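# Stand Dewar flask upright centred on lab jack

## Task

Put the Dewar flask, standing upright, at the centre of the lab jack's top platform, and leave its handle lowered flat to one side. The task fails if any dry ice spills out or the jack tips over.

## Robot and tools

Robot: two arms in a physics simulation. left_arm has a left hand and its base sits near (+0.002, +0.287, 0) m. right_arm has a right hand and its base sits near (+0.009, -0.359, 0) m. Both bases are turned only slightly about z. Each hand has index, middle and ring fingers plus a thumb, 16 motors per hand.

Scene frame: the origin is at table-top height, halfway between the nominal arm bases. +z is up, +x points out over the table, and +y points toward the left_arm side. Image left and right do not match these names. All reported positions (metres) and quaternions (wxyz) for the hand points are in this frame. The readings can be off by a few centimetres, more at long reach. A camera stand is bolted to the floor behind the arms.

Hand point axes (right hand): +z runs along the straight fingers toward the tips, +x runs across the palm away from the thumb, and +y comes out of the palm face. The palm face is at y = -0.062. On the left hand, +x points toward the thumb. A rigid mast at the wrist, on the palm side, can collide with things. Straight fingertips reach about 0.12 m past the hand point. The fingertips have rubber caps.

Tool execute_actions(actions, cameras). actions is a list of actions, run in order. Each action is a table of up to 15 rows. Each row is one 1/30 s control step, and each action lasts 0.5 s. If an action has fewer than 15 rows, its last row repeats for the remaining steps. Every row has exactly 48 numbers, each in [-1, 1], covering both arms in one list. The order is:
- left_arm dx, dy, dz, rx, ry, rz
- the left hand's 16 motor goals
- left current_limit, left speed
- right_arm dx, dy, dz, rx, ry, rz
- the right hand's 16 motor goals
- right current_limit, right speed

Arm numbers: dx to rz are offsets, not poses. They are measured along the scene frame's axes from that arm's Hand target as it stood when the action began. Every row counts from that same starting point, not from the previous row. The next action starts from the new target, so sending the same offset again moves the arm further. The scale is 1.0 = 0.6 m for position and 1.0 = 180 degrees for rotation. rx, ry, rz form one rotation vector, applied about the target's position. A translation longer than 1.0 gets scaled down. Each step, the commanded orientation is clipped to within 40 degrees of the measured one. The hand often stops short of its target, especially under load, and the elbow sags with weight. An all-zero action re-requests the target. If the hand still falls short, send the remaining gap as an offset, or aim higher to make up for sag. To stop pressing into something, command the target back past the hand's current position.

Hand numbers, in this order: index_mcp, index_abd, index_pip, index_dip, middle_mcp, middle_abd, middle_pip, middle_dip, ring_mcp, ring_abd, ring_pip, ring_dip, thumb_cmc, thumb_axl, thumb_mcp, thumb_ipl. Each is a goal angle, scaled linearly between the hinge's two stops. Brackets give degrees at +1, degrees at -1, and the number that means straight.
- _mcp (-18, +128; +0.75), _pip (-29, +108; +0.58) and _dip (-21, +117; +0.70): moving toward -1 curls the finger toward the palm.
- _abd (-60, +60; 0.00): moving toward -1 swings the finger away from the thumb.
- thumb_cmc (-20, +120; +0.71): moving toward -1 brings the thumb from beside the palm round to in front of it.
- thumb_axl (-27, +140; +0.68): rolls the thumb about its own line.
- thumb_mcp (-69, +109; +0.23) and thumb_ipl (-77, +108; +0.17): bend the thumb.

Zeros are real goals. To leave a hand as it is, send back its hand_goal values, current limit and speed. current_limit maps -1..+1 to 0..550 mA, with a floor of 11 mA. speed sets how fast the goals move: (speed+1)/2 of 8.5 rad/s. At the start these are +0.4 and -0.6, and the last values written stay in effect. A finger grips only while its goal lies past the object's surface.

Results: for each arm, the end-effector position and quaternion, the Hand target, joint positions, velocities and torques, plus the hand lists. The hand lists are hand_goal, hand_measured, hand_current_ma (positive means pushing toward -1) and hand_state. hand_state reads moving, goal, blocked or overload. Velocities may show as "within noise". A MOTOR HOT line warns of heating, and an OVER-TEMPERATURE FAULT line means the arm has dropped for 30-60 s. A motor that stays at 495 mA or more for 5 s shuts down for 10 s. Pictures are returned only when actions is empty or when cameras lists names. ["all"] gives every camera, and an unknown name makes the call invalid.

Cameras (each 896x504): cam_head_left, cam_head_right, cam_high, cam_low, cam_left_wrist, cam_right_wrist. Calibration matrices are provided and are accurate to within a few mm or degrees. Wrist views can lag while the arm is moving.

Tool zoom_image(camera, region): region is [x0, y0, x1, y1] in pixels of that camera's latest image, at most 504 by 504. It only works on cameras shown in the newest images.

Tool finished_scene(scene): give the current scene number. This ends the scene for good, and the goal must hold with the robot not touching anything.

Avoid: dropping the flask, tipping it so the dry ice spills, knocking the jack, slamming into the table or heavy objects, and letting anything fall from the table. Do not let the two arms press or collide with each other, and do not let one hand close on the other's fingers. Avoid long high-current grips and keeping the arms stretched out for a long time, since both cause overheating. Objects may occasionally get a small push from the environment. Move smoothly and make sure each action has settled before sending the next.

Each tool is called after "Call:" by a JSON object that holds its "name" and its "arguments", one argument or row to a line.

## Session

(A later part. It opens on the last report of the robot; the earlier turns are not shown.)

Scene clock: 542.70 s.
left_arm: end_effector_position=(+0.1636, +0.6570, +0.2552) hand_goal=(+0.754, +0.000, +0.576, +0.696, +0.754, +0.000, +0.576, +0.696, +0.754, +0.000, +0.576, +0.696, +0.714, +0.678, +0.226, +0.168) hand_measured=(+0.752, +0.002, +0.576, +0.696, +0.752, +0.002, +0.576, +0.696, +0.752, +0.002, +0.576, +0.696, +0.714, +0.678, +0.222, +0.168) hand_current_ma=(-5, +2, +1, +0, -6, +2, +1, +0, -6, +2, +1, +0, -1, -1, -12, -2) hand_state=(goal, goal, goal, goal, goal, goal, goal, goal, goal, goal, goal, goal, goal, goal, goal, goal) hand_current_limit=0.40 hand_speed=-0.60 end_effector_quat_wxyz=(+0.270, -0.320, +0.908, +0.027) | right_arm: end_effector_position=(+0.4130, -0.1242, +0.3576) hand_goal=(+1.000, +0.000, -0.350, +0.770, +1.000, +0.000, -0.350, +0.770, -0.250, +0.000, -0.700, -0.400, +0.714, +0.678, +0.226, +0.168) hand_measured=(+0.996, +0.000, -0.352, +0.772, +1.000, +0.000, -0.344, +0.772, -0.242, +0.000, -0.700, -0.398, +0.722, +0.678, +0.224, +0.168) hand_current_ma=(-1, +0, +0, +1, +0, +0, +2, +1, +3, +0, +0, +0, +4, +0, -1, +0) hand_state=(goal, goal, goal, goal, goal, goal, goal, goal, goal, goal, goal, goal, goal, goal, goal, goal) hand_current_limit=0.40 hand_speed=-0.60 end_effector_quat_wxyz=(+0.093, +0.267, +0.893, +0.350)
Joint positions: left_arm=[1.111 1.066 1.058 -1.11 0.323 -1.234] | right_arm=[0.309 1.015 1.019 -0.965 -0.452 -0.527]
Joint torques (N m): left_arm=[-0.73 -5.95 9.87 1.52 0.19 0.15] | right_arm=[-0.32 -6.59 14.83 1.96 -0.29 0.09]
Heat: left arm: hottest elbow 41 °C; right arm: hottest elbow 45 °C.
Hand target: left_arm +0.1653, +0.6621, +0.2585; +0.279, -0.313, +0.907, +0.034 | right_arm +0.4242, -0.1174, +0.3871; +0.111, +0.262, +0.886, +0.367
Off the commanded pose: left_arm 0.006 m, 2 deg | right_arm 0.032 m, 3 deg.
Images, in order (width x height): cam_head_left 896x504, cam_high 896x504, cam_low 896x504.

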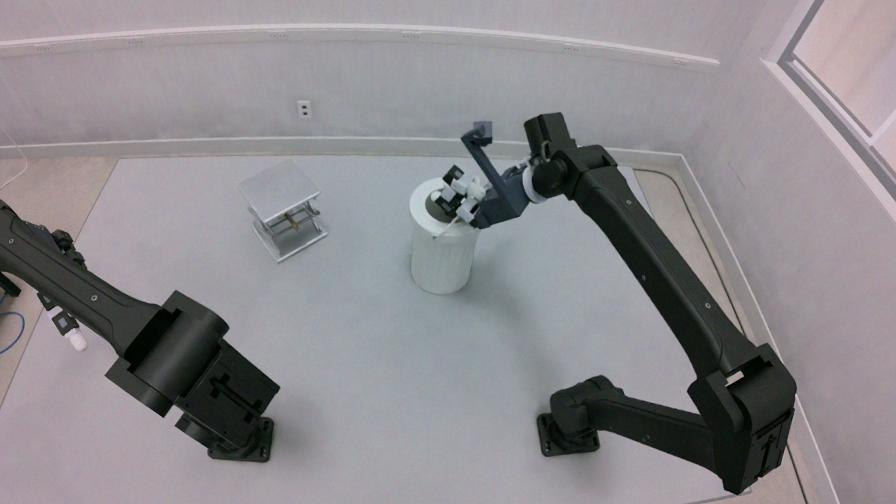

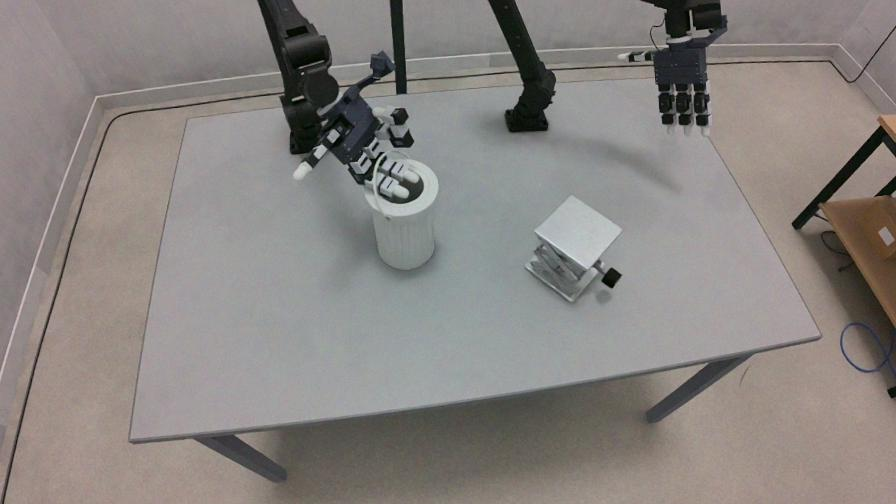

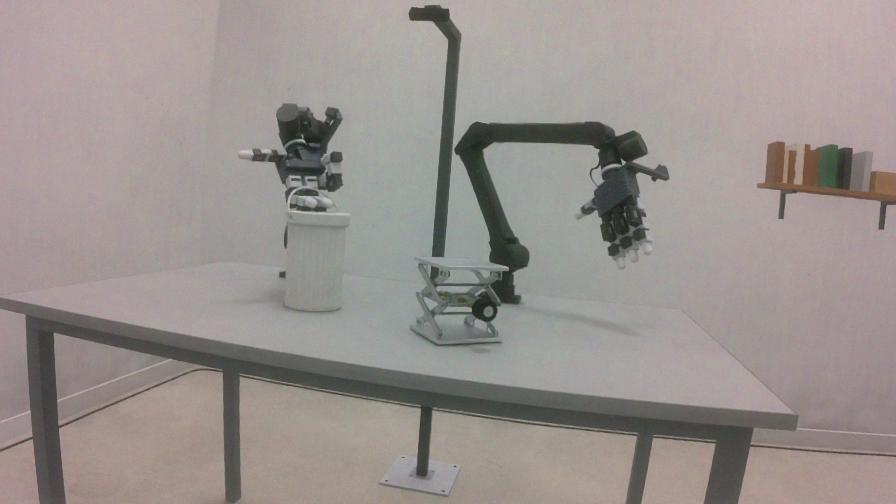

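Call:
{"name": "execute_actions", "arguments": {
  "actions": [
    [[0,0,0,0,0,0,0.754,0,0.576,0.696,0.754,0,0.576,0.696,0.754,0,0.576,0.696,0.714,0.678,0.226,0.168,0.4,-0.6,0.026,0.0329,0.005,0,0,0,1,0,-0.35,0.77,1,0,-0.35,0.77,-0.25,0,-0.7,-0.4,0.714,0.678,0.226,0.168,0.4,-0.6]]
  ],
  "cameras": ["cam_low","cam_high","cam_head_left"]
}}

Call:
{"name": "zoom_image", "arguments": {
  "camera": "cam_low",
  "region": [230, 150, 360, 280]
}}

Call:
{"name": "zoom_image", "arguments": {
  "camera": "cam_high",
  "region": [310, 120, 440, 250]
}}

Scene clock: 548.97 s.
left_arm: end_effector_position=(+0.1636, +0.6570, +0.2552) hand_goal=(+0.754, +0.000, +0.576, +0.696, +0.754, +0.000, +0.576, +0.696, +0.754, +0.000, +0.576, +0.696, +0.714, +0.678, +0.226, +0.168) hand_measured=(+0.752, +0.002, +0.576, +0.696, +0.752, +0.002, +0.576, +0.696, +0.752, +0.002, +0.576, +0.696, +0.714, +0.678, +0.222, +0.168) hand_current_ma=(-5, +2, +1, +0, -6, +2, +1, +0, -6, +2, +1, +0, -1, -1, -12, -2) hand_state=(goal, goal, goal, goal, goal, goal, goal, goal, goal, goal, goal, goal, goal, goal, goal, goal) hand_current_limit=0.40 hand_speed=-0.60 end_effector_quat_wxyz=(+0.270, -0.320, +0.908, +0.027) | right_arm: end_effector_position=(+0.4301, -0.1064, +0.3591) hand_goal=(+1.000, +0.000, -0.350, +0.770, +1.000, +0.000, -0.350, +0.770, -0.250, +0.000, -0.700, -0.400, +0.714, +0.678, +0.226, +0.168) hand_measured=(+0.996, +0.002, -0.354, +0.772, +1.000, +0.000, -0.344, +0.772, -0.242, +0.000, -0.700, -0.398, +0.724, +0.678, +0.224, +0.168) hand_current_ma=(-1, +0, -1, +1, +0, +0, +2, +1, +3, +0, +0, +0, +4, +0, -1, +0) hand_state=(goal, goal, goal, goal, goal, goal, goal, goal, goal, goal, goal, goal, goal, goal, goal, goal) hand_current_limit=0.40 hand_speed=-0.60 end_effector_quat_wxyz=(+0.092, +0.270, +0.893, +0.348)
Joint positions: left_arm=[1.111 1.066 1.058 -1.11 0.323 -1.234] | right_arm=[0.347 1.073 1.062 -0.937 -0.426 -0.488]
Joint torques (N m): left_arm=[-0.5 -6.01 9.84 1.51 0.19 0.15] | right_arm=[0.09 -7.82 14.83 1.99 -0.24 0.06]
Heat: left arm: hottest elbow 41 °C; right arm: hottest elbow 46 °C.
Hand target: left_arm +0.1653, +0.6621, +0.2585; +0.279, -0.313, +0.907, +0.034 | right_arm +0.4398, -0.0977, +0.3901; +0.111, +0.262, +0.886, +0.367
Off the commanded pose: left_arm 0.006 m, 2 deg | right_arm 0.034 m, 3 deg.
Images, in order (width x height): cam_head_left 896x504, cam_high 896x504, cam_low 896x504.

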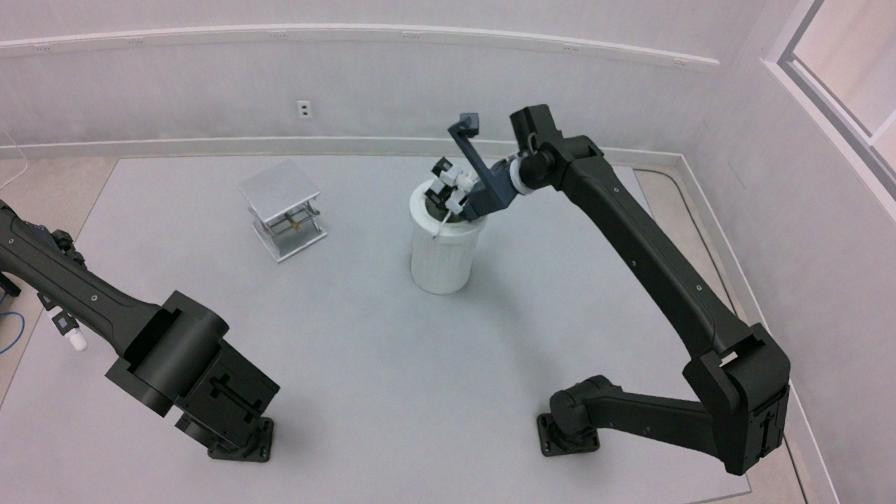

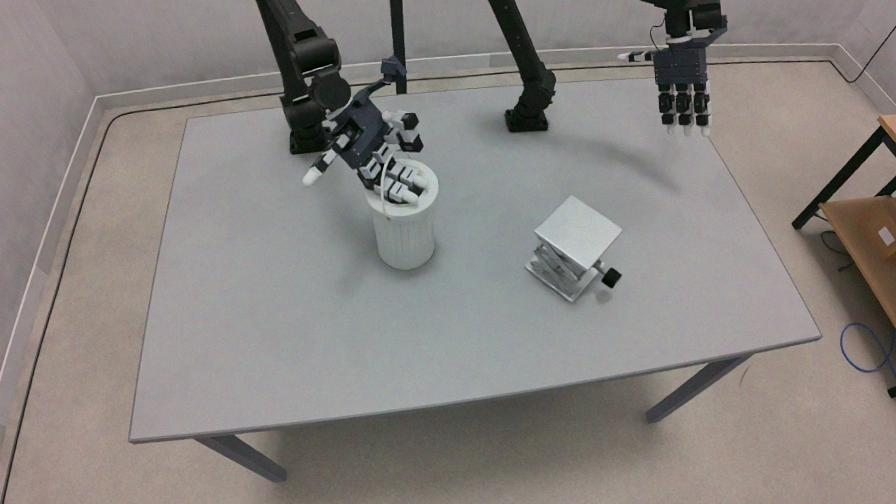

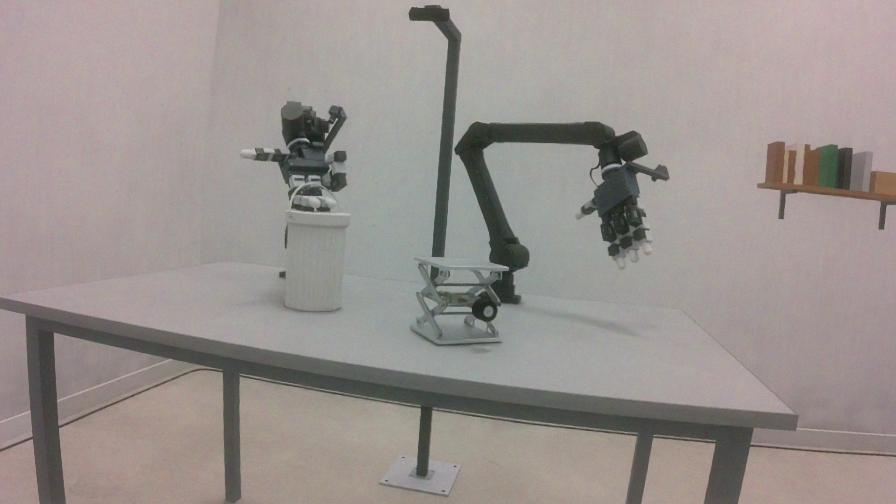

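Scaled by 3.877.

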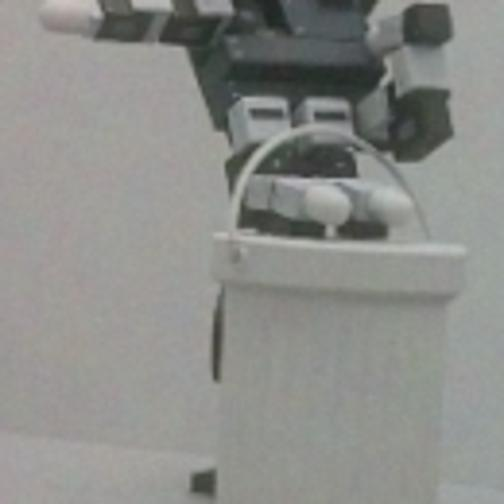

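Scaled by 3.877.

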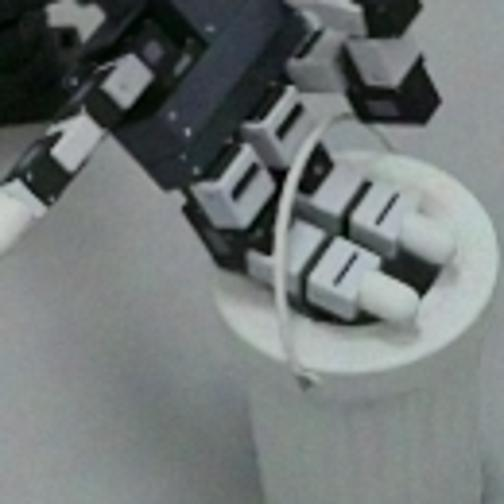

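Call:
{"name": "zoom_image", "arguments": {
  "camera": "cam_head_left",
  "region": [395, 130, 525, 260]
}}

Call:
{"name": "execute_actions", "arguments": {
  "actions": [],
  "cameras": ["cam_right_wrist","cam_head_right"]
}}

Call:
{"name": "zoom_image", "arguments": {
  "camera": "cam_head_right",
  "region": [385, 130, 515, 260]
}}

Scaled by 3.877.

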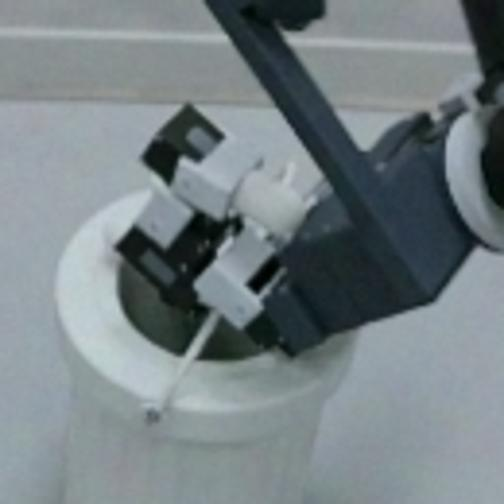

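Scene clock: 562.30 s.
left_arm: end_effector_position=(+0.1636, +0.6570, +0.2552) hand_goal=(+0.754, +0.000, +0.576, +0.696, +0.754, +0.000, +0.576, +0.696, +0.754, +0.000, +0.576, +0.696, +0.714, +0.678, +0.226, +0.168) hand_measured=(+0.752, +0.002, +0.576, +0.696, +0.752, +0.002, +0.576, +0.696, +0.752, +0.002, +0.576, +0.696, +0.714, +0.678, +0.222, +0.168) hand_current_ma=(-5, +2, +1, +0, -6, +2, +1, +0, -6, +2, +1, +0, -1, -1, -12, -2) hand_state=(goal, goal, goal, goal, goal, goal, goal, goal, goal, goal, goal, goal, goal, goal, goal, goal) hand_current_limit=0.40 hand_speed=-0.60 end_effector_quat_wxyz=(+0.270, -0.320, +0.908, +0.027) | right_arm: end_effector_position=(+0.4301, -0.1064, +0.3591) hand_goal=(+1.000, +0.000, -0.350, +0.770, +1.000, +0.000, -0.350, +0.770, -0.250, +0.000, -0.700, -0.400, +0.714, +0.678, +0.226, +0.168) hand_measured=(+0.996, +0.002, -0.354, +0.772, +1.000, +0.000, -0.344, +0.772, -0.242, +0.000, -0.700, -0.398, +0.724, +0.678, +0.224, +0.168) hand_current_ma=(-1, +0, -1, +1, +0, +0, +2, +1, +3, +0, +0, +0, +4, +0, -1, +0) hand_state=(goal, goal, goal, goal, goal, goal, goal, goal, goal, goal, goal, goal, goal, goal, goal, goal) hand_current_limit=0.40 hand_speed=-0.60 end_effector_quat_wxyz=(+0.092, +0.270, +0.893, +0.348)
Joint positions: left_arm=[1.111 1.066 1.058 -1.11 0.323 -1.234] | right_arm=[0.347 1.073 1.062 -0.937 -0.426 -0.488]
Joint velocities: within noise
Joint torques (N m): left_arm=[-0.44 -5.95 9.88 1.51 0.19 0.15] | right_arm=[-0.15 -7.94 14.93 2.15 -0.27 0.04]
Heat: left arm: hottest elbow 41 °C; right arm: hottest elbow 45 °C.
Hand target: left_arm +0.1653, +0.6621, +0.2585; +0.279, -0.313, +0.907, +0.034 | right_arm +0.4398, -0.0977, +0.3901; +0.111, +0.262, +0.886, +0.367
Off the commanded pose: left_arm 0.006 m, 2 deg | right_arm 0.034 m, 3 deg.
camera_calibration:
cam_right_wrist: T_world_to_cam=[[0.907014, -0.0012463, 0.421099, -0.512715], [-0.0901298, -0.977396, 0.19124, -0.179984], [0.411342, -0.211411, -0.886625, 0.242345], [0, 0, 0, 1]] pos_world=[0.349131, -0.12532, 0.465193]
Images, in order (width x height): cam_head_right 896x504, cam_right_wrist 896x504.

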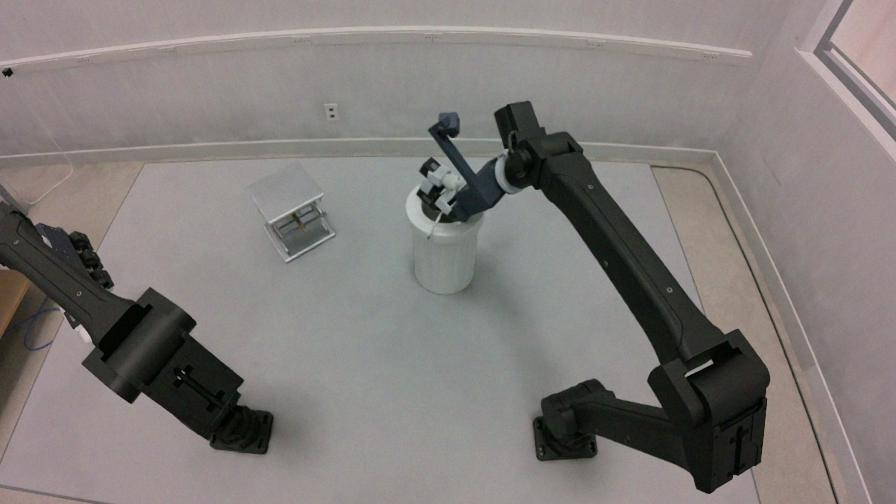

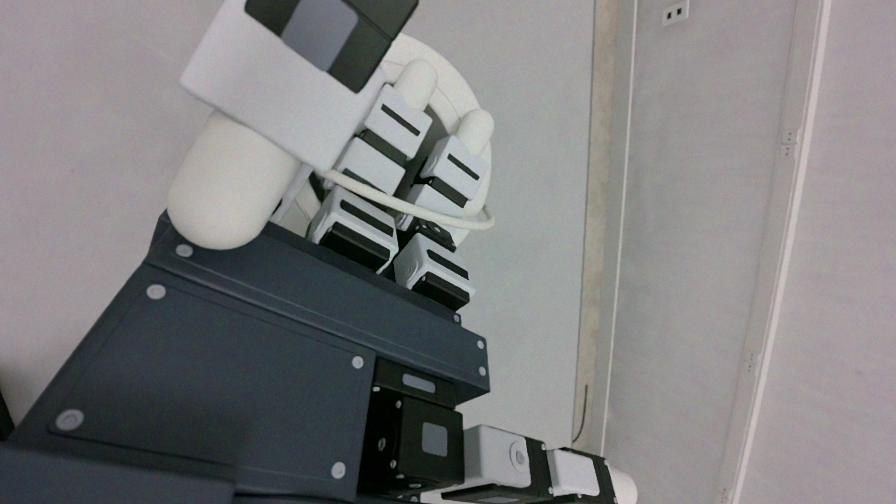

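Scaled by 3.877.

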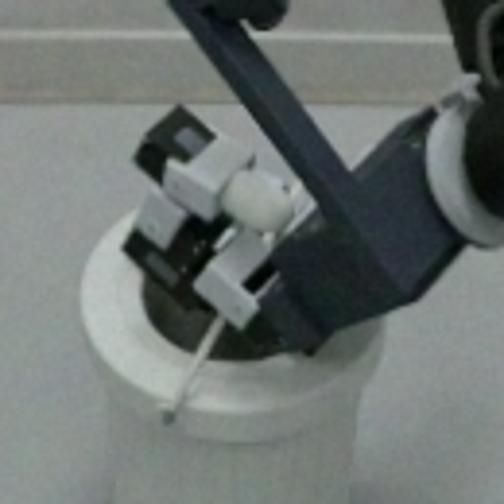

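Call:
{"name": "execute_actions", "arguments": {
  "actions": [
    [[0,0,0,0,0,0,0.754,0,0.576,0.696,0.754,0,0.576,0.696,0.754,0,0.576,0.696,0.714,0.678,0.226,0.168,0.4,-0.6,0.02,0.0072,0,0,0,0,1,0,-0.35,0.77,1,0,-0.35,0.77,-0.25,0,-0.7,-0.4,0.714,0.678,0.226,0.168,0.4,-0.6]]
  ],
  "cameras": ["cam_low","cam_high","cam_right_wrist"]
}}

Call:
{"name": "zoom_image", "arguments": {
  "camera": "cam_low",
  "region": [230, 150, 360, 280]
}}

Call:
{"name": "zoom_image", "arguments": {
  "camera": "cam_high",
  "region": [310, 120, 440, 250]
}}

Scene clock: 585.90 s.
left_arm: end_effector_position=(+0.1636, +0.6570, +0.2552) hand_goal=(+0.754, +0.000, +0.576, +0.696, +0.754, +0.000, +0.576, +0.696, +0.754, +0.000, +0.576, +0.696, +0.714, +0.678, +0.226, +0.168) hand_measured=(+0.752, +0.002, +0.576, +0.696, +0.752, +0.002, +0.576, +0.696, +0.752, +0.002, +0.576, +0.696, +0.714, +0.678, +0.222, +0.168) hand_current_ma=(-5, +2, +1, +0, -6, +2, +1, +0, -6, +2, +1, +0, -1, -1, -12, -2) hand_state=(goal, goal, goal, goal, goal, goal, goal, goal, goal, goal, goal, goal, goal, goal, goal, goal) hand_current_limit=0.40 hand_speed=-0.60 end_effector_quat_wxyz=(+0.270, -0.320, +0.908, +0.027) | right_arm: end_effector_position=(+0.4406, -0.1029, +0.3604) hand_goal=(+1.000, +0.000, -0.350, +0.770, +1.000, +0.000, -0.350, +0.770, -0.250, +0.000, -0.700, -0.400, +0.714, +0.678, +0.226, +0.168) hand_measured=(+1.000, +0.002, -0.352, +0.772, +1.000, +0.000, -0.344, +0.772, -0.242, +0.000, -0.700, -0.398, +0.724, +0.678, +0.224, +0.168) hand_current_ma=(+0, +0, +0, +1, +0, +0, +2, +1, +3, +0, +0, +0, +4, +0, -1, +0) hand_state=(goal, goal, goal, goal, goal, goal, goal, goal, goal, goal, goal, goal, goal, goal, goal, goal) hand_current_limit=0.40 hand_speed=-0.60 end_effector_quat_wxyz=(+0.092, +0.272, +0.892, +0.349)
Joint positions: left_arm=[1.111 1.066 1.058 -1.11 0.323 -1.234] | right_arm=[0.347 1.102 1.085 -0.93 -0.426 -0.483]
Joint torques (N m): left_arm=[-0.56 -5.83 9.87 1.5 0.19 0.15] | right_arm=[-0.44 -8.06 15.01 2.04 -0.27 0.03]
Heat: left arm: hottest elbow 41 °C; right arm: hottest elbow 45 °C.
Hand target: left_arm +0.1653, +0.6621, +0.2585; +0.279, -0.313, +0.907, +0.034 | right_arm +0.4518, -0.0934, +0.3901; +0.111, +0.262, +0.886, +0.367
Off the commanded pose: left_arm 0.006 m, 2 deg | right_arm 0.033 m, 3 deg.
camera_calibration:
cam_right_wrist: T_world_to_cam=[[0.907513, -0.00523672, 0.419991, -0.523018], [-0.0931909, -0.977511, 0.189178, -0.173708], [0.409555, -0.210821, -0.887592, 0.241064], [0, 0, 0, 1]] pos_world=[0.359728, -0.121719, 0.466491]
Images, in order (width x height): cam_high 896x504, cam_low 896x504, cam_right_wrist 896x504.

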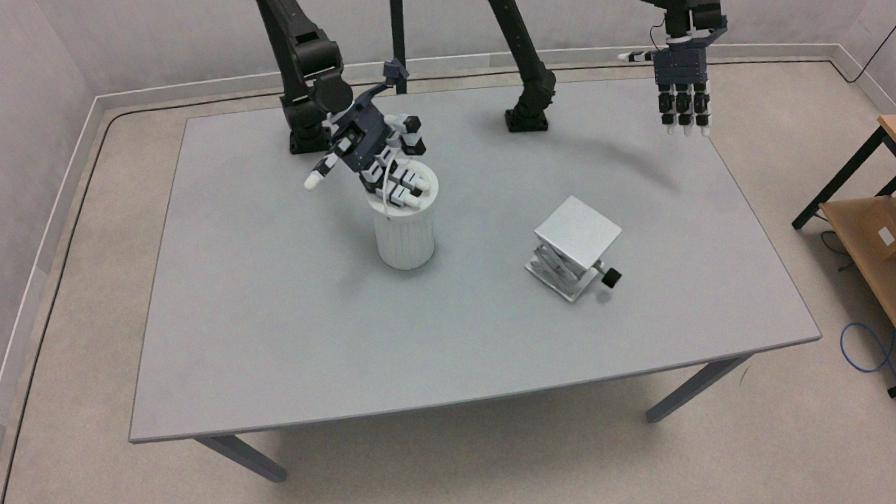

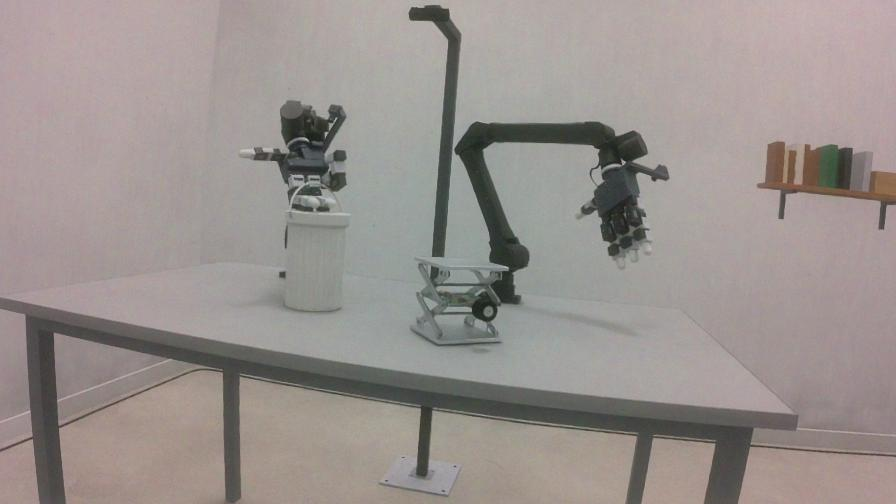

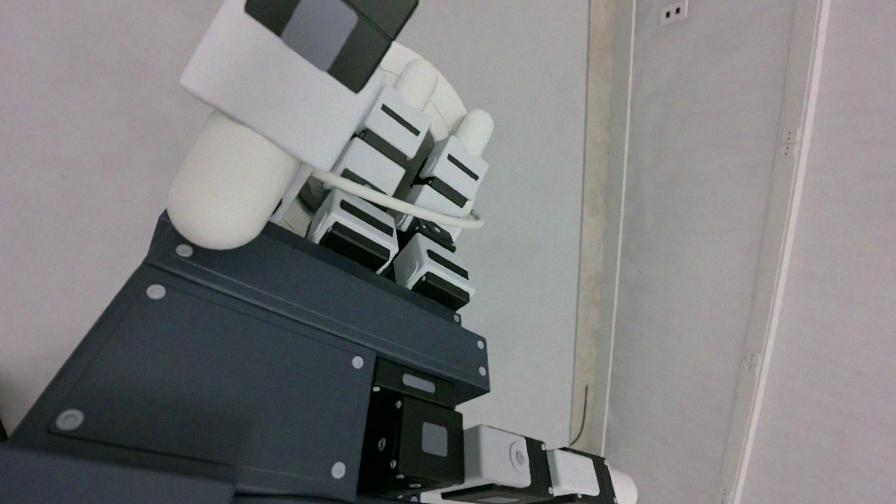

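Scaled by 3.877.

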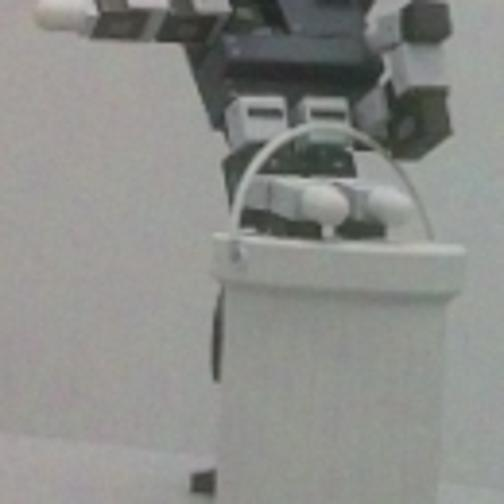

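Scaled by 3.877.

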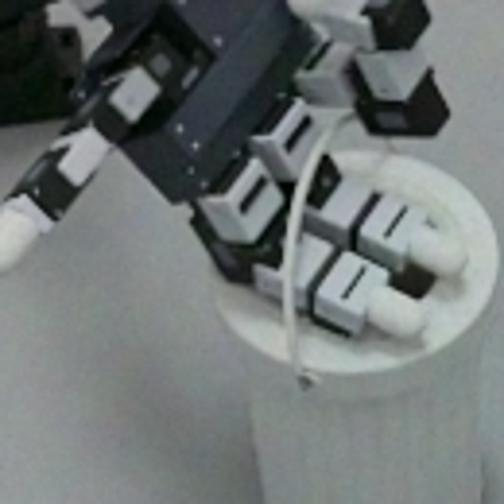

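Call:
{"name": "execute_actions", "arguments": {
  "actions": [
    [[0,0,0,0,0,0,0.754,0,0.576,0.696,0.754,0,0.576,0.696,0.754,0,0.576,0.696,0.714,0.678,0.226,0.168,0.4,-0.6,0.008,0.013,0,0,0,0,1,0,-0.78,-0.39,1,0,-0.78,-0.39,-0.25,0,-0.7,-0.4,0.714,0.678,0.226,0.168,0.7,-0.86]],
    [[0,0,0,0,0,0,0.754,0,0.576,0.696,0.754,0,0.576,0.696,0.754,0,0.576,0.696,0.714,0.678,0.226,0.168,0.4,-0.6,0,0,0,0,0,0,1,0,-0.78,-0.39,1,0,-0.78,-0.39,-0.25,0,-0.7,-0.4,0.714,0.678,0.226,0.168,0.7,-0.86]]
  ],
  "cameras": ["cam_low","cam_high","cam_right_wrist"]
}}

Call:
{"name": "zoom_image", "arguments": {
  "camera": "cam_low",
  "region": [230, 150, 360, 280]
}}

Call:
{"name": "zoom_image", "arguments": {
  "camera": "cam_high",
  "region": [310, 120, 440, 250]
}}

Scene clock: 600.27 s.
left_arm: end_effector_position=(+0.1636, +0.6570, +0.2552) hand_goal=(+0.754, +0.000, +0.576, +0.696, +0.754, +0.000, +0.576, +0.696, +0.754, +0.000, +0.576, +0.696, +0.714, +0.678, +0.226, +0.168) hand_measured=(+0.752, +0.002, +0.576, +0.696, +0.752, +0.002, +0.576, +0.696, +0.752, +0.002, +0.576, +0.696, +0.714, +0.678, +0.222, +0.168) hand_current_ma=(-5, +2, +1, +0, -6, +2, +1, +0, -6, +2, +1, +0, -1, -1, -12, -2) hand_state=(goal, goal, goal, goal, goal, goal, goal, goal, goal, goal, goal, goal, goal, goal, goal, goal) hand_current_limit=0.40 hand_speed=-0.60 end_effector_quat_wxyz=(+0.270, -0.320, +0.908, +0.027) | right_arm: end_effector_position=(+0.4476, -0.0999, +0.3571) hand_goal=(+1.000, +0.000, -0.780, -0.390, +1.000, +0.000, -0.780, -0.390, -0.250, +0.000, -0.700, -0.400, +0.714, +0.678, +0.226, +0.168) hand_measured=(+1.000, +0.000, -0.768, -0.388, +1.000, +0.000, -0.774, -0.388, -0.242, +0.000, -0.700, -0.398, +0.724, +0.678, +0.224, +0.168) hand_current_ma=(+0, +0, +6, +0, +0, +0, +2, +1, +3, +0, +0, +0, +4, +0, -1, +0) hand_state=(goal, goal, goal, goal, goal, goal, goal, goal, goal, goal, goal, goal, goal, goal, goal, goal) hand_current_limit=0.70 hand_speed=-0.86 end_effector_quat_wxyz=(+0.091, +0.277, +0.892, +0.346)
Joint positions: left_arm=[1.111 1.066 1.058 -1.11 0.323 -1.234] | right_arm=[0.353 1.122 1.094 -0.921 -0.415 -0.469]
Joint torques (N m): left_arm=[-0.62 -5.89 9.87 1.55 0.19 0.16] | right_arm=[-0.21 -8.53 15.25 2.15 -0.27 0.04]
Heat: left arm: hottest elbow 41 °C; right arm: hottest elbow 45 °C.
Hand target: left_arm +0.1653, +0.6621, +0.2585; +0.279, -0.313, +0.907, +0.034 | right_arm +0.4566, -0.0856, +0.3901; +0.111, +0.262, +0.886, +0.367
Off the commanded pose: left_arm 0.006 m, 2 deg | right_arm 0.037 m, 4 deg.
camera_calibration:
cam_right_wrist: T_world_to_cam=[[0.910005, -0.0130607, 0.414393, -0.527792], [-0.102161, -0.975748, 0.193593, -0.166886], [0.401814, -0.218505, -0.88927, 0.239247], [0, 0, 0, 1]] pos_world=[0.367111, -0.117455, 0.463776]
Images, in order (width x height): cam_high 896x504, cam_low 896x504, cam_right_wrist 896x504.

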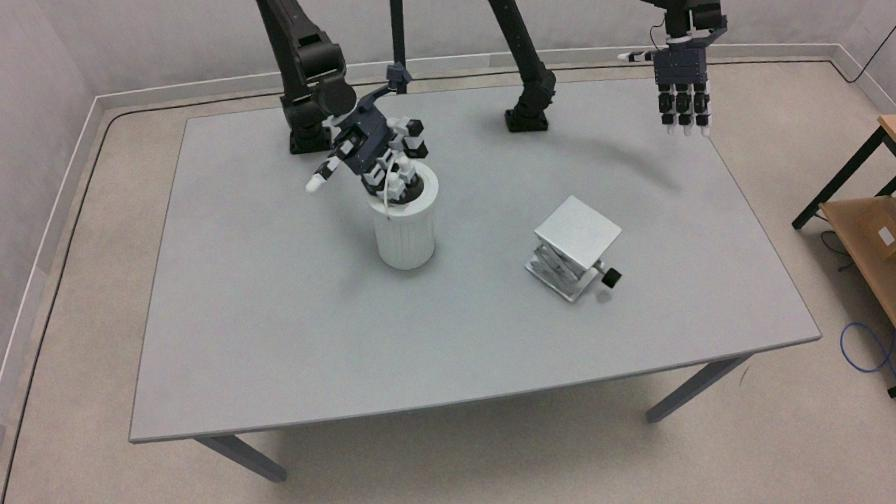

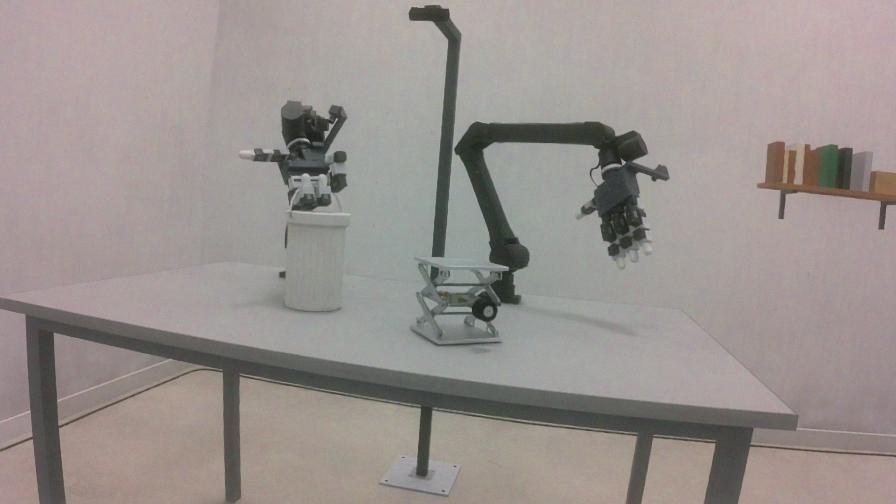

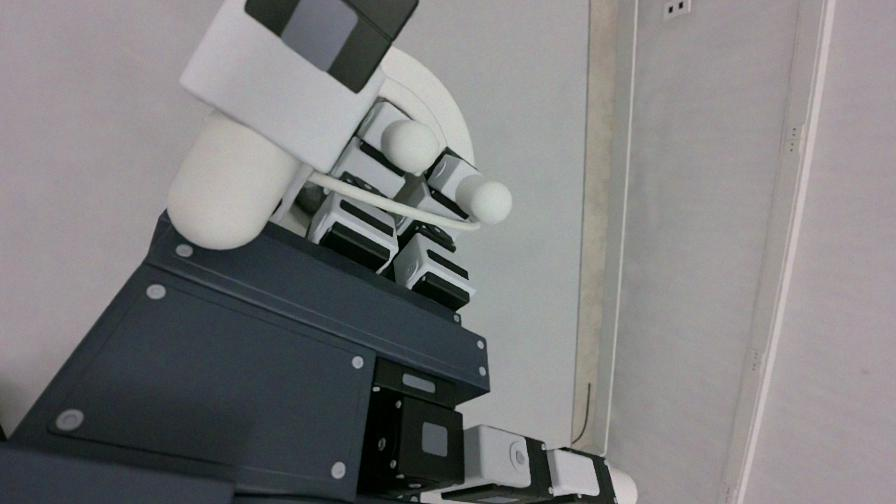

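Scaled by 3.877.

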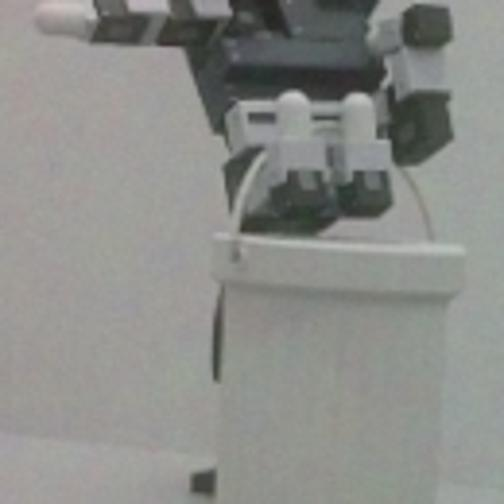

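Scaled by 3.877.

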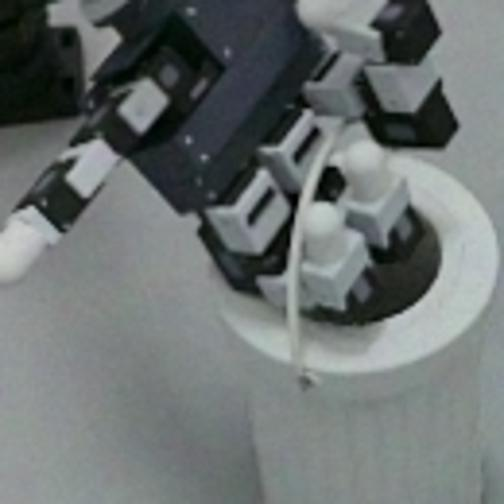

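Call:
{"name": "execute_actions", "arguments": {
  "actions": [
    [[0,0,0,0,0,0,0.754,0,0.576,0.696,0.754,0,0.576,0.696,0.754,0,0.576,0.696,0.714,0.678,0.226,0.168,0.4,-0.6,0,0,0.025,0,0,0,1,0,-0.78,-0.39,1,0,-0.78,-0.39,-0.25,0,-0.7,-0.4,0.714,0.678,0.226,0.168,0.7,-0.86]],
    [[0,0,0,0,0,0,0.754,0,0.576,0.696,0.754,0,0.576,0.696,0.754,0,0.576,0.696,0.714,0.678,0.226,0.168,0.4,-0.6,0,0,0.025,0,0,0,1,0,-0.78,-0.39,1,0,-0.78,-0.39,-0.25,0,-0.7,-0.4,0.714,0.678,0.226,0.168,0.7,-0.86]]
  ],
  "cameras": ["cam_low","cam_high","cam_right_wrist"]
}}

Call:
{"name": "zoom_image", "arguments": {
  "camera": "cam_low",
  "region": [230, 150, 360, 280]
}}

Call:
{"name": "zoom_image", "arguments": {
  "camera": "cam_high",
  "region": [310, 120, 440, 250]
}}

Scene clock: 608.80 s.
left_arm: end_effector_position=(+0.1636, +0.6570, +0.2552) hand_goal=(+0.754, +0.000, +0.576, +0.696, +0.754, +0.000, +0.576, +0.696, +0.754, +0.000, +0.576, +0.696, +0.714, +0.678, +0.226, +0.168) hand_measured=(+0.752, +0.002, +0.576, +0.696, +0.752, +0.002, +0.576, +0.696, +0.752, +0.002, +0.576, +0.696, +0.714, +0.678, +0.222, +0.168) hand_current_ma=(-5, +2, +1, +0, -6, +2, +1, +0, -6, +2, +1, +0, -1, -1, -12, -2) hand_state=(goal, goal, goal, goal, goal, goal, goal, goal, goal, goal, goal, goal, goal, goal, goal, goal) hand_current_limit=0.40 hand_speed=-0.60 end_effector_quat_wxyz=(+0.270, -0.320, +0.908, +0.027) | right_arm: end_effector_position=(+0.4473, -0.0937, +0.3691) hand_goal=(+1.000, +0.000, -0.780, -0.390, +1.000, +0.000, -0.780, -0.390, -0.250, +0.000, -0.700, -0.400, +0.714, +0.678, +0.226, +0.168) hand_measured=(+1.000, -0.004, -0.772, -0.388, +1.000, +0.004, -0.774, -0.388, -0.242, +0.000, -0.700, -0.398, +0.722, +0.678, +0.224, +0.168) hand_current_ma=(+0, -1, +4, +0, +0, +1, +2, +1, +3, +0, +0, +0, +4, +0, -1, +0) hand_state=(goal, goal, goal, goal, goal, goal, goal, goal, goal, goal, goal, goal, goal, goal, goal, goal) hand_current_limit=0.70 hand_speed=-0.86 end_effector_quat_wxyz=(+0.083, +0.277, +0.895, +0.340)
Joint positions: left_arm=[1.111 1.066 1.058 -1.11 0.323 -1.234] | right_arm=[0.367 1.136 1.146 -0.977 -0.41 -0.465]
Joint torques (N m): left_arm=[-0.56 -5.83 9.87 1.58 0.19 0.15] | right_arm=[-0.73 -9.76 17.31 1.26 -0.46 -0.01]
Heat: left arm: hottest elbow 41 °C; right arm: hottest elbow 46 °C.
Hand target: left_arm +0.1653, +0.6621, +0.2585; +0.279, -0.313, +0.907, +0.034 | right_arm +0.4566, -0.0856, +0.4201; +0.111, +0.262, +0.886, +0.367
Off the commanded pose: left_arm 0.006 m, 2 deg | right_arm 0.053 m, 5 deg.
camera_calibration:
cam_right_wrist: T_world_to_cam=[[0.917527, -0.00255223, 0.397666, -0.528615], [-0.0910005, -0.974793, 0.203708, -0.171836], [0.387122, -0.223095, -0.894631, 0.259456], [0, 0, 0, 1]] pos_world=[0.36894, -0.11097, 0.477334]
Images, in order (width x height): cam_high 896x504, cam_low 896x504, cam_right_wrist 896x504.

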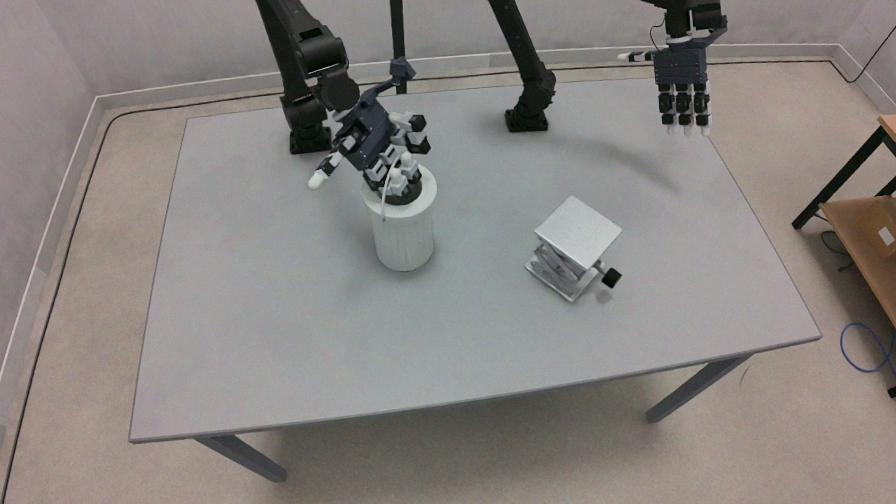

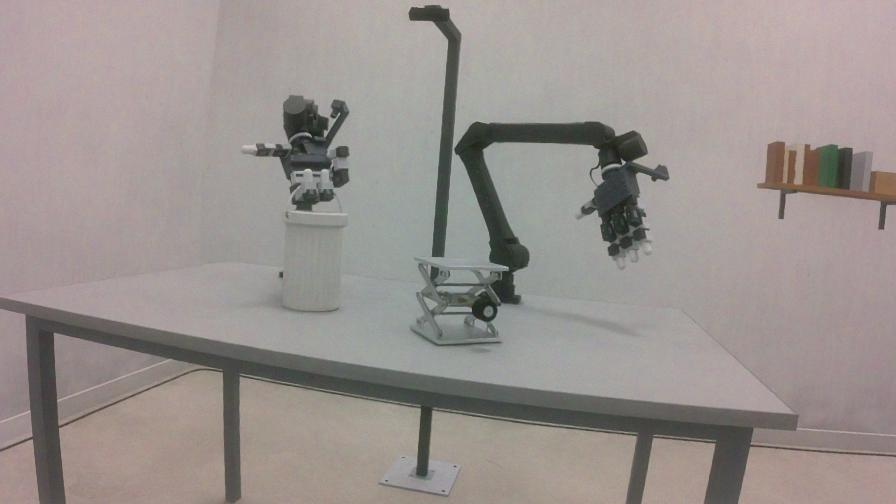

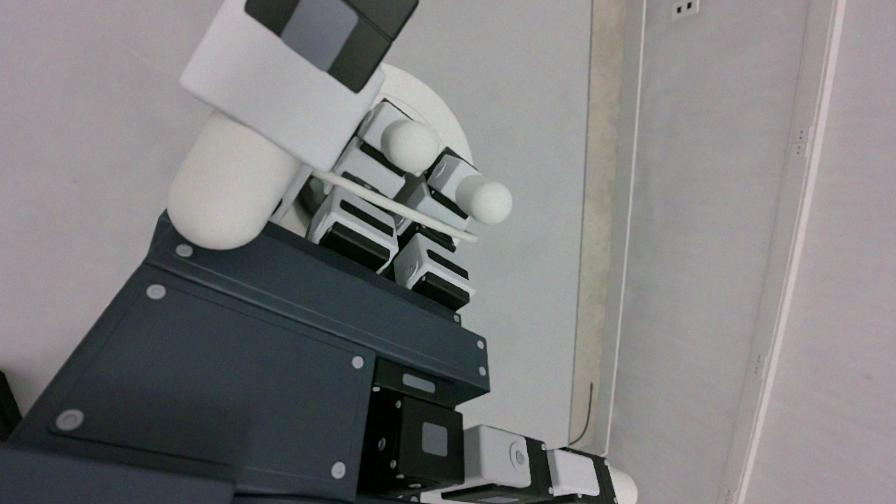

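Scaled by 3.877.

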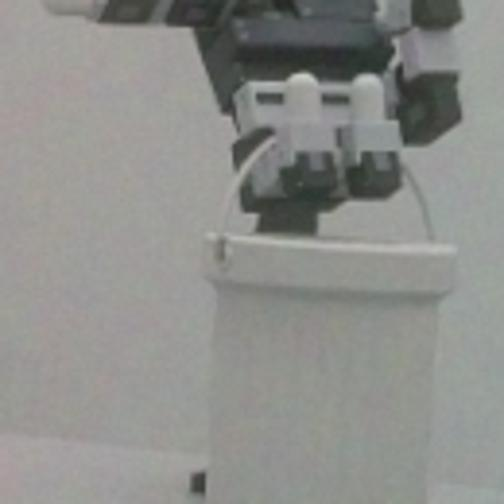

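Scaled by 3.877.

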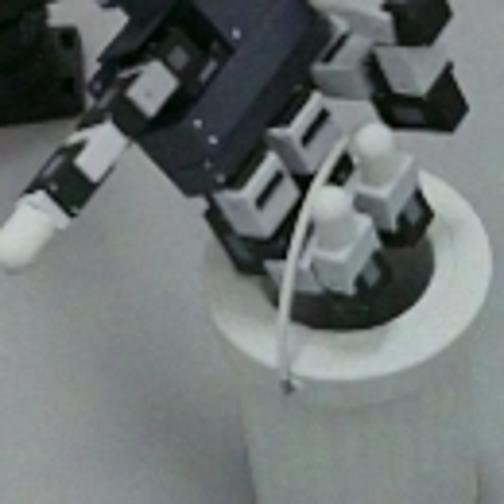

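Call:
{"name": "execute_actions", "arguments": {
  "actions": [
    [[0,0,0,0,0,0,0.754,0,0.576,0.696,0.754,0,0.576,0.696,0.754,0,0.576,0.696,0.714,0.678,0.226,0.168,0.4,-0.6,0,0,0.025,0,0,0,1,0,-0.78,-0.39,1,0,-0.78,-0.39,-0.25,0,-0.7,-0.4,0.714,0.678,0.226,0.168,0.7,-0.86]],
    [[0,0,0,0,0,0,0.754,0,0.576,0.696,0.754,0,0.576,0.696,0.754,0,0.576,0.696,0.714,0.678,0.226,0.168,0.4,-0.6,0,0,0.025,0,0,0,1,0,-0.78,-0.39,1,0,-0.78,-0.39,-0.25,0,-0.7,-0.4,0.714,0.678,0.226,0.168,0.7,-0.86]]
  ],
  "cameras": ["cam_low","cam_high","cam_right_wrist"]
}}

Call:
{"name": "zoom_image", "arguments": {
  "camera": "cam_low",
  "region": [230, 100, 390, 320]
}}

Scene clock: 616.47 s.
left_arm: end_effector_position=(+0.1636, +0.6570, +0.2552) hand_goal=(+0.754, +0.000, +0.576, +0.696, +0.754, +0.000, +0.576, +0.696, +0.754, +0.000, +0.576, +0.696, +0.714, +0.678, +0.226, +0.168) hand_measured=(+0.752, +0.002, +0.576, +0.696, +0.752, +0.002, +0.576, +0.696, +0.752, +0.002, +0.576, +0.696, +0.714, +0.678, +0.222, +0.168) hand_current_ma=(-5, +2, +1, +0, -6, +2, +1, +0, -6, +2, +1, +0, -1, -1, -12, -2) hand_state=(goal, goal, goal, goal, goal, goal, goal, goal, goal, goal, goal, goal, goal, goal, goal, goal) hand_current_limit=0.40 hand_speed=-0.60 end_effector_quat_wxyz=(+0.270, -0.320, +0.908, +0.027) | right_arm: end_effector_position=(+0.4469, -0.0957, +0.3669) hand_goal=(+1.000, +0.000, -0.780, -0.390, +1.000, +0.000, -0.780, -0.390, -0.250, +0.000, -0.700, -0.400, +0.714, +0.678, +0.226, +0.168) hand_measured=(+1.000, -0.004, -0.774, -0.388, +1.000, +0.012, -0.774, -0.388, -0.242, +0.000, -0.700, -0.398, +0.722, +0.678, +0.224, +0.168) hand_current_ma=(+0, -1, +3, +0, +0, +5, +2, +1, +3, +0, +0, +0, +4, +0, -1, +0) hand_state=(goal, goal, goal, goal, goal, goal, goal, goal, goal, goal, goal, goal, goal, goal, goal, goal) hand_current_limit=0.70 hand_speed=-0.86 end_effector_quat_wxyz=(+0.062, +0.287, +0.901, +0.319)
Joint positions: left_arm=[1.111 1.066 1.058 -1.11 0.323 -1.234] | right_arm=[0.366 1.158 1.19 -1.065 -0.404 -0.465]
Joint torques (N m): left_arm=[-0.62 -5.89 9.89 1.54 0.19 0.16] | right_arm=[-0.26 -11.46 19.92 1.57 -0.77 0]
Heat: left arm: hottest elbow 41 °C; right arm: hottest elbow 47 °C.
Hand target: left_arm +0.1653, +0.6621, +0.2585; +0.279, -0.313, +0.907, +0.034 | right_arm +0.4566, -0.0856, +0.4501; +0.111, +0.262, +0.886, +0.367
Off the commanded pose: left_arm 0.006 m, 2 deg | right_arm 0.084 m, 9 deg.
camera_calibration:
cam_right_wrist: T_world_to_cam=[[0.939044, 0.00344388, 0.343779, -0.516713], [-0.0829766, -0.968118, 0.236352, -0.18824], [0.333633, -0.25047, -0.90882, 0.283759], [0, 0, 0, 1]] pos_world=[0.374926, -0.109386, 0.480011]
Images, in order (width x height): cam_high 896x504, cam_low 896x504, cam_right_wrist 896x504.

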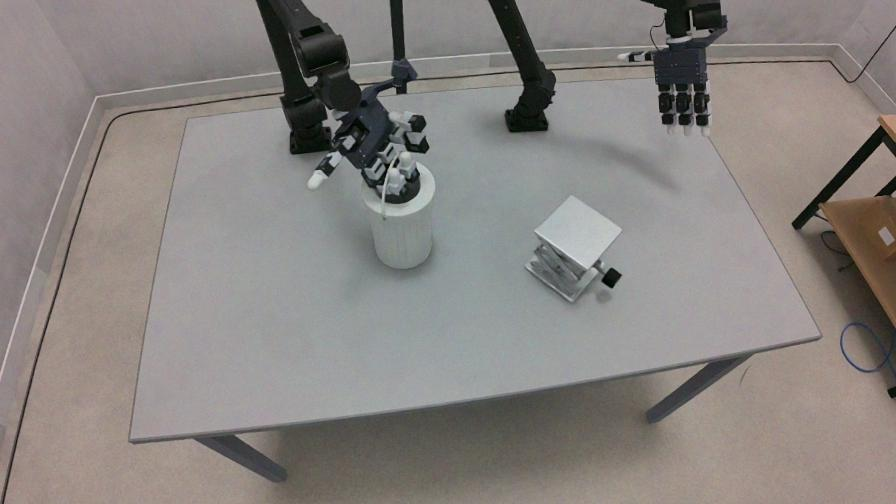

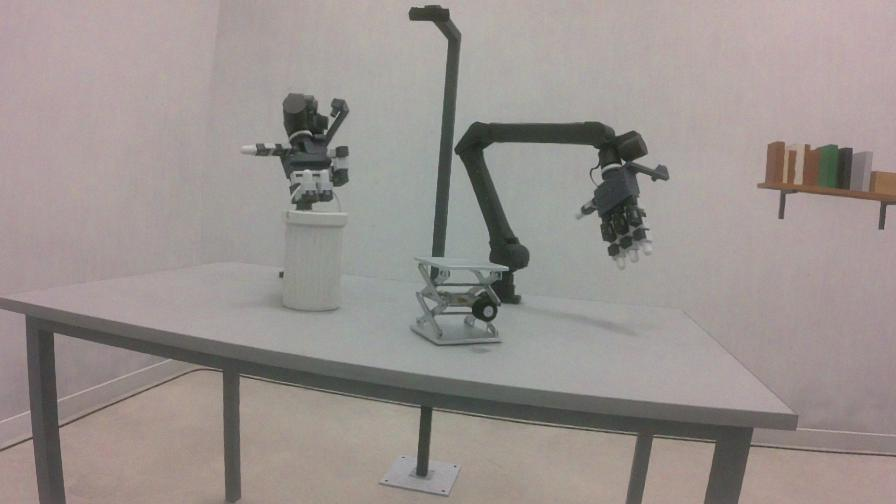

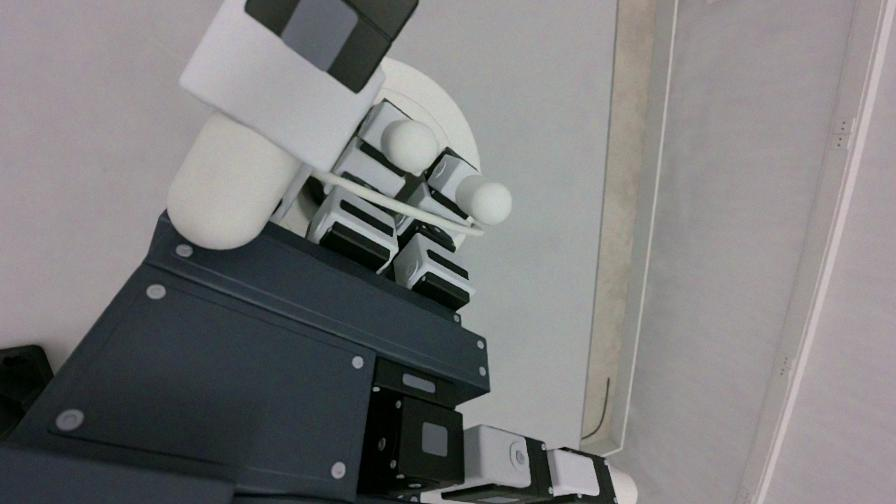

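Scaled by 2.291.

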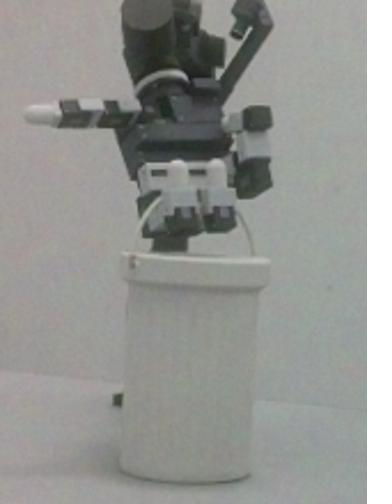

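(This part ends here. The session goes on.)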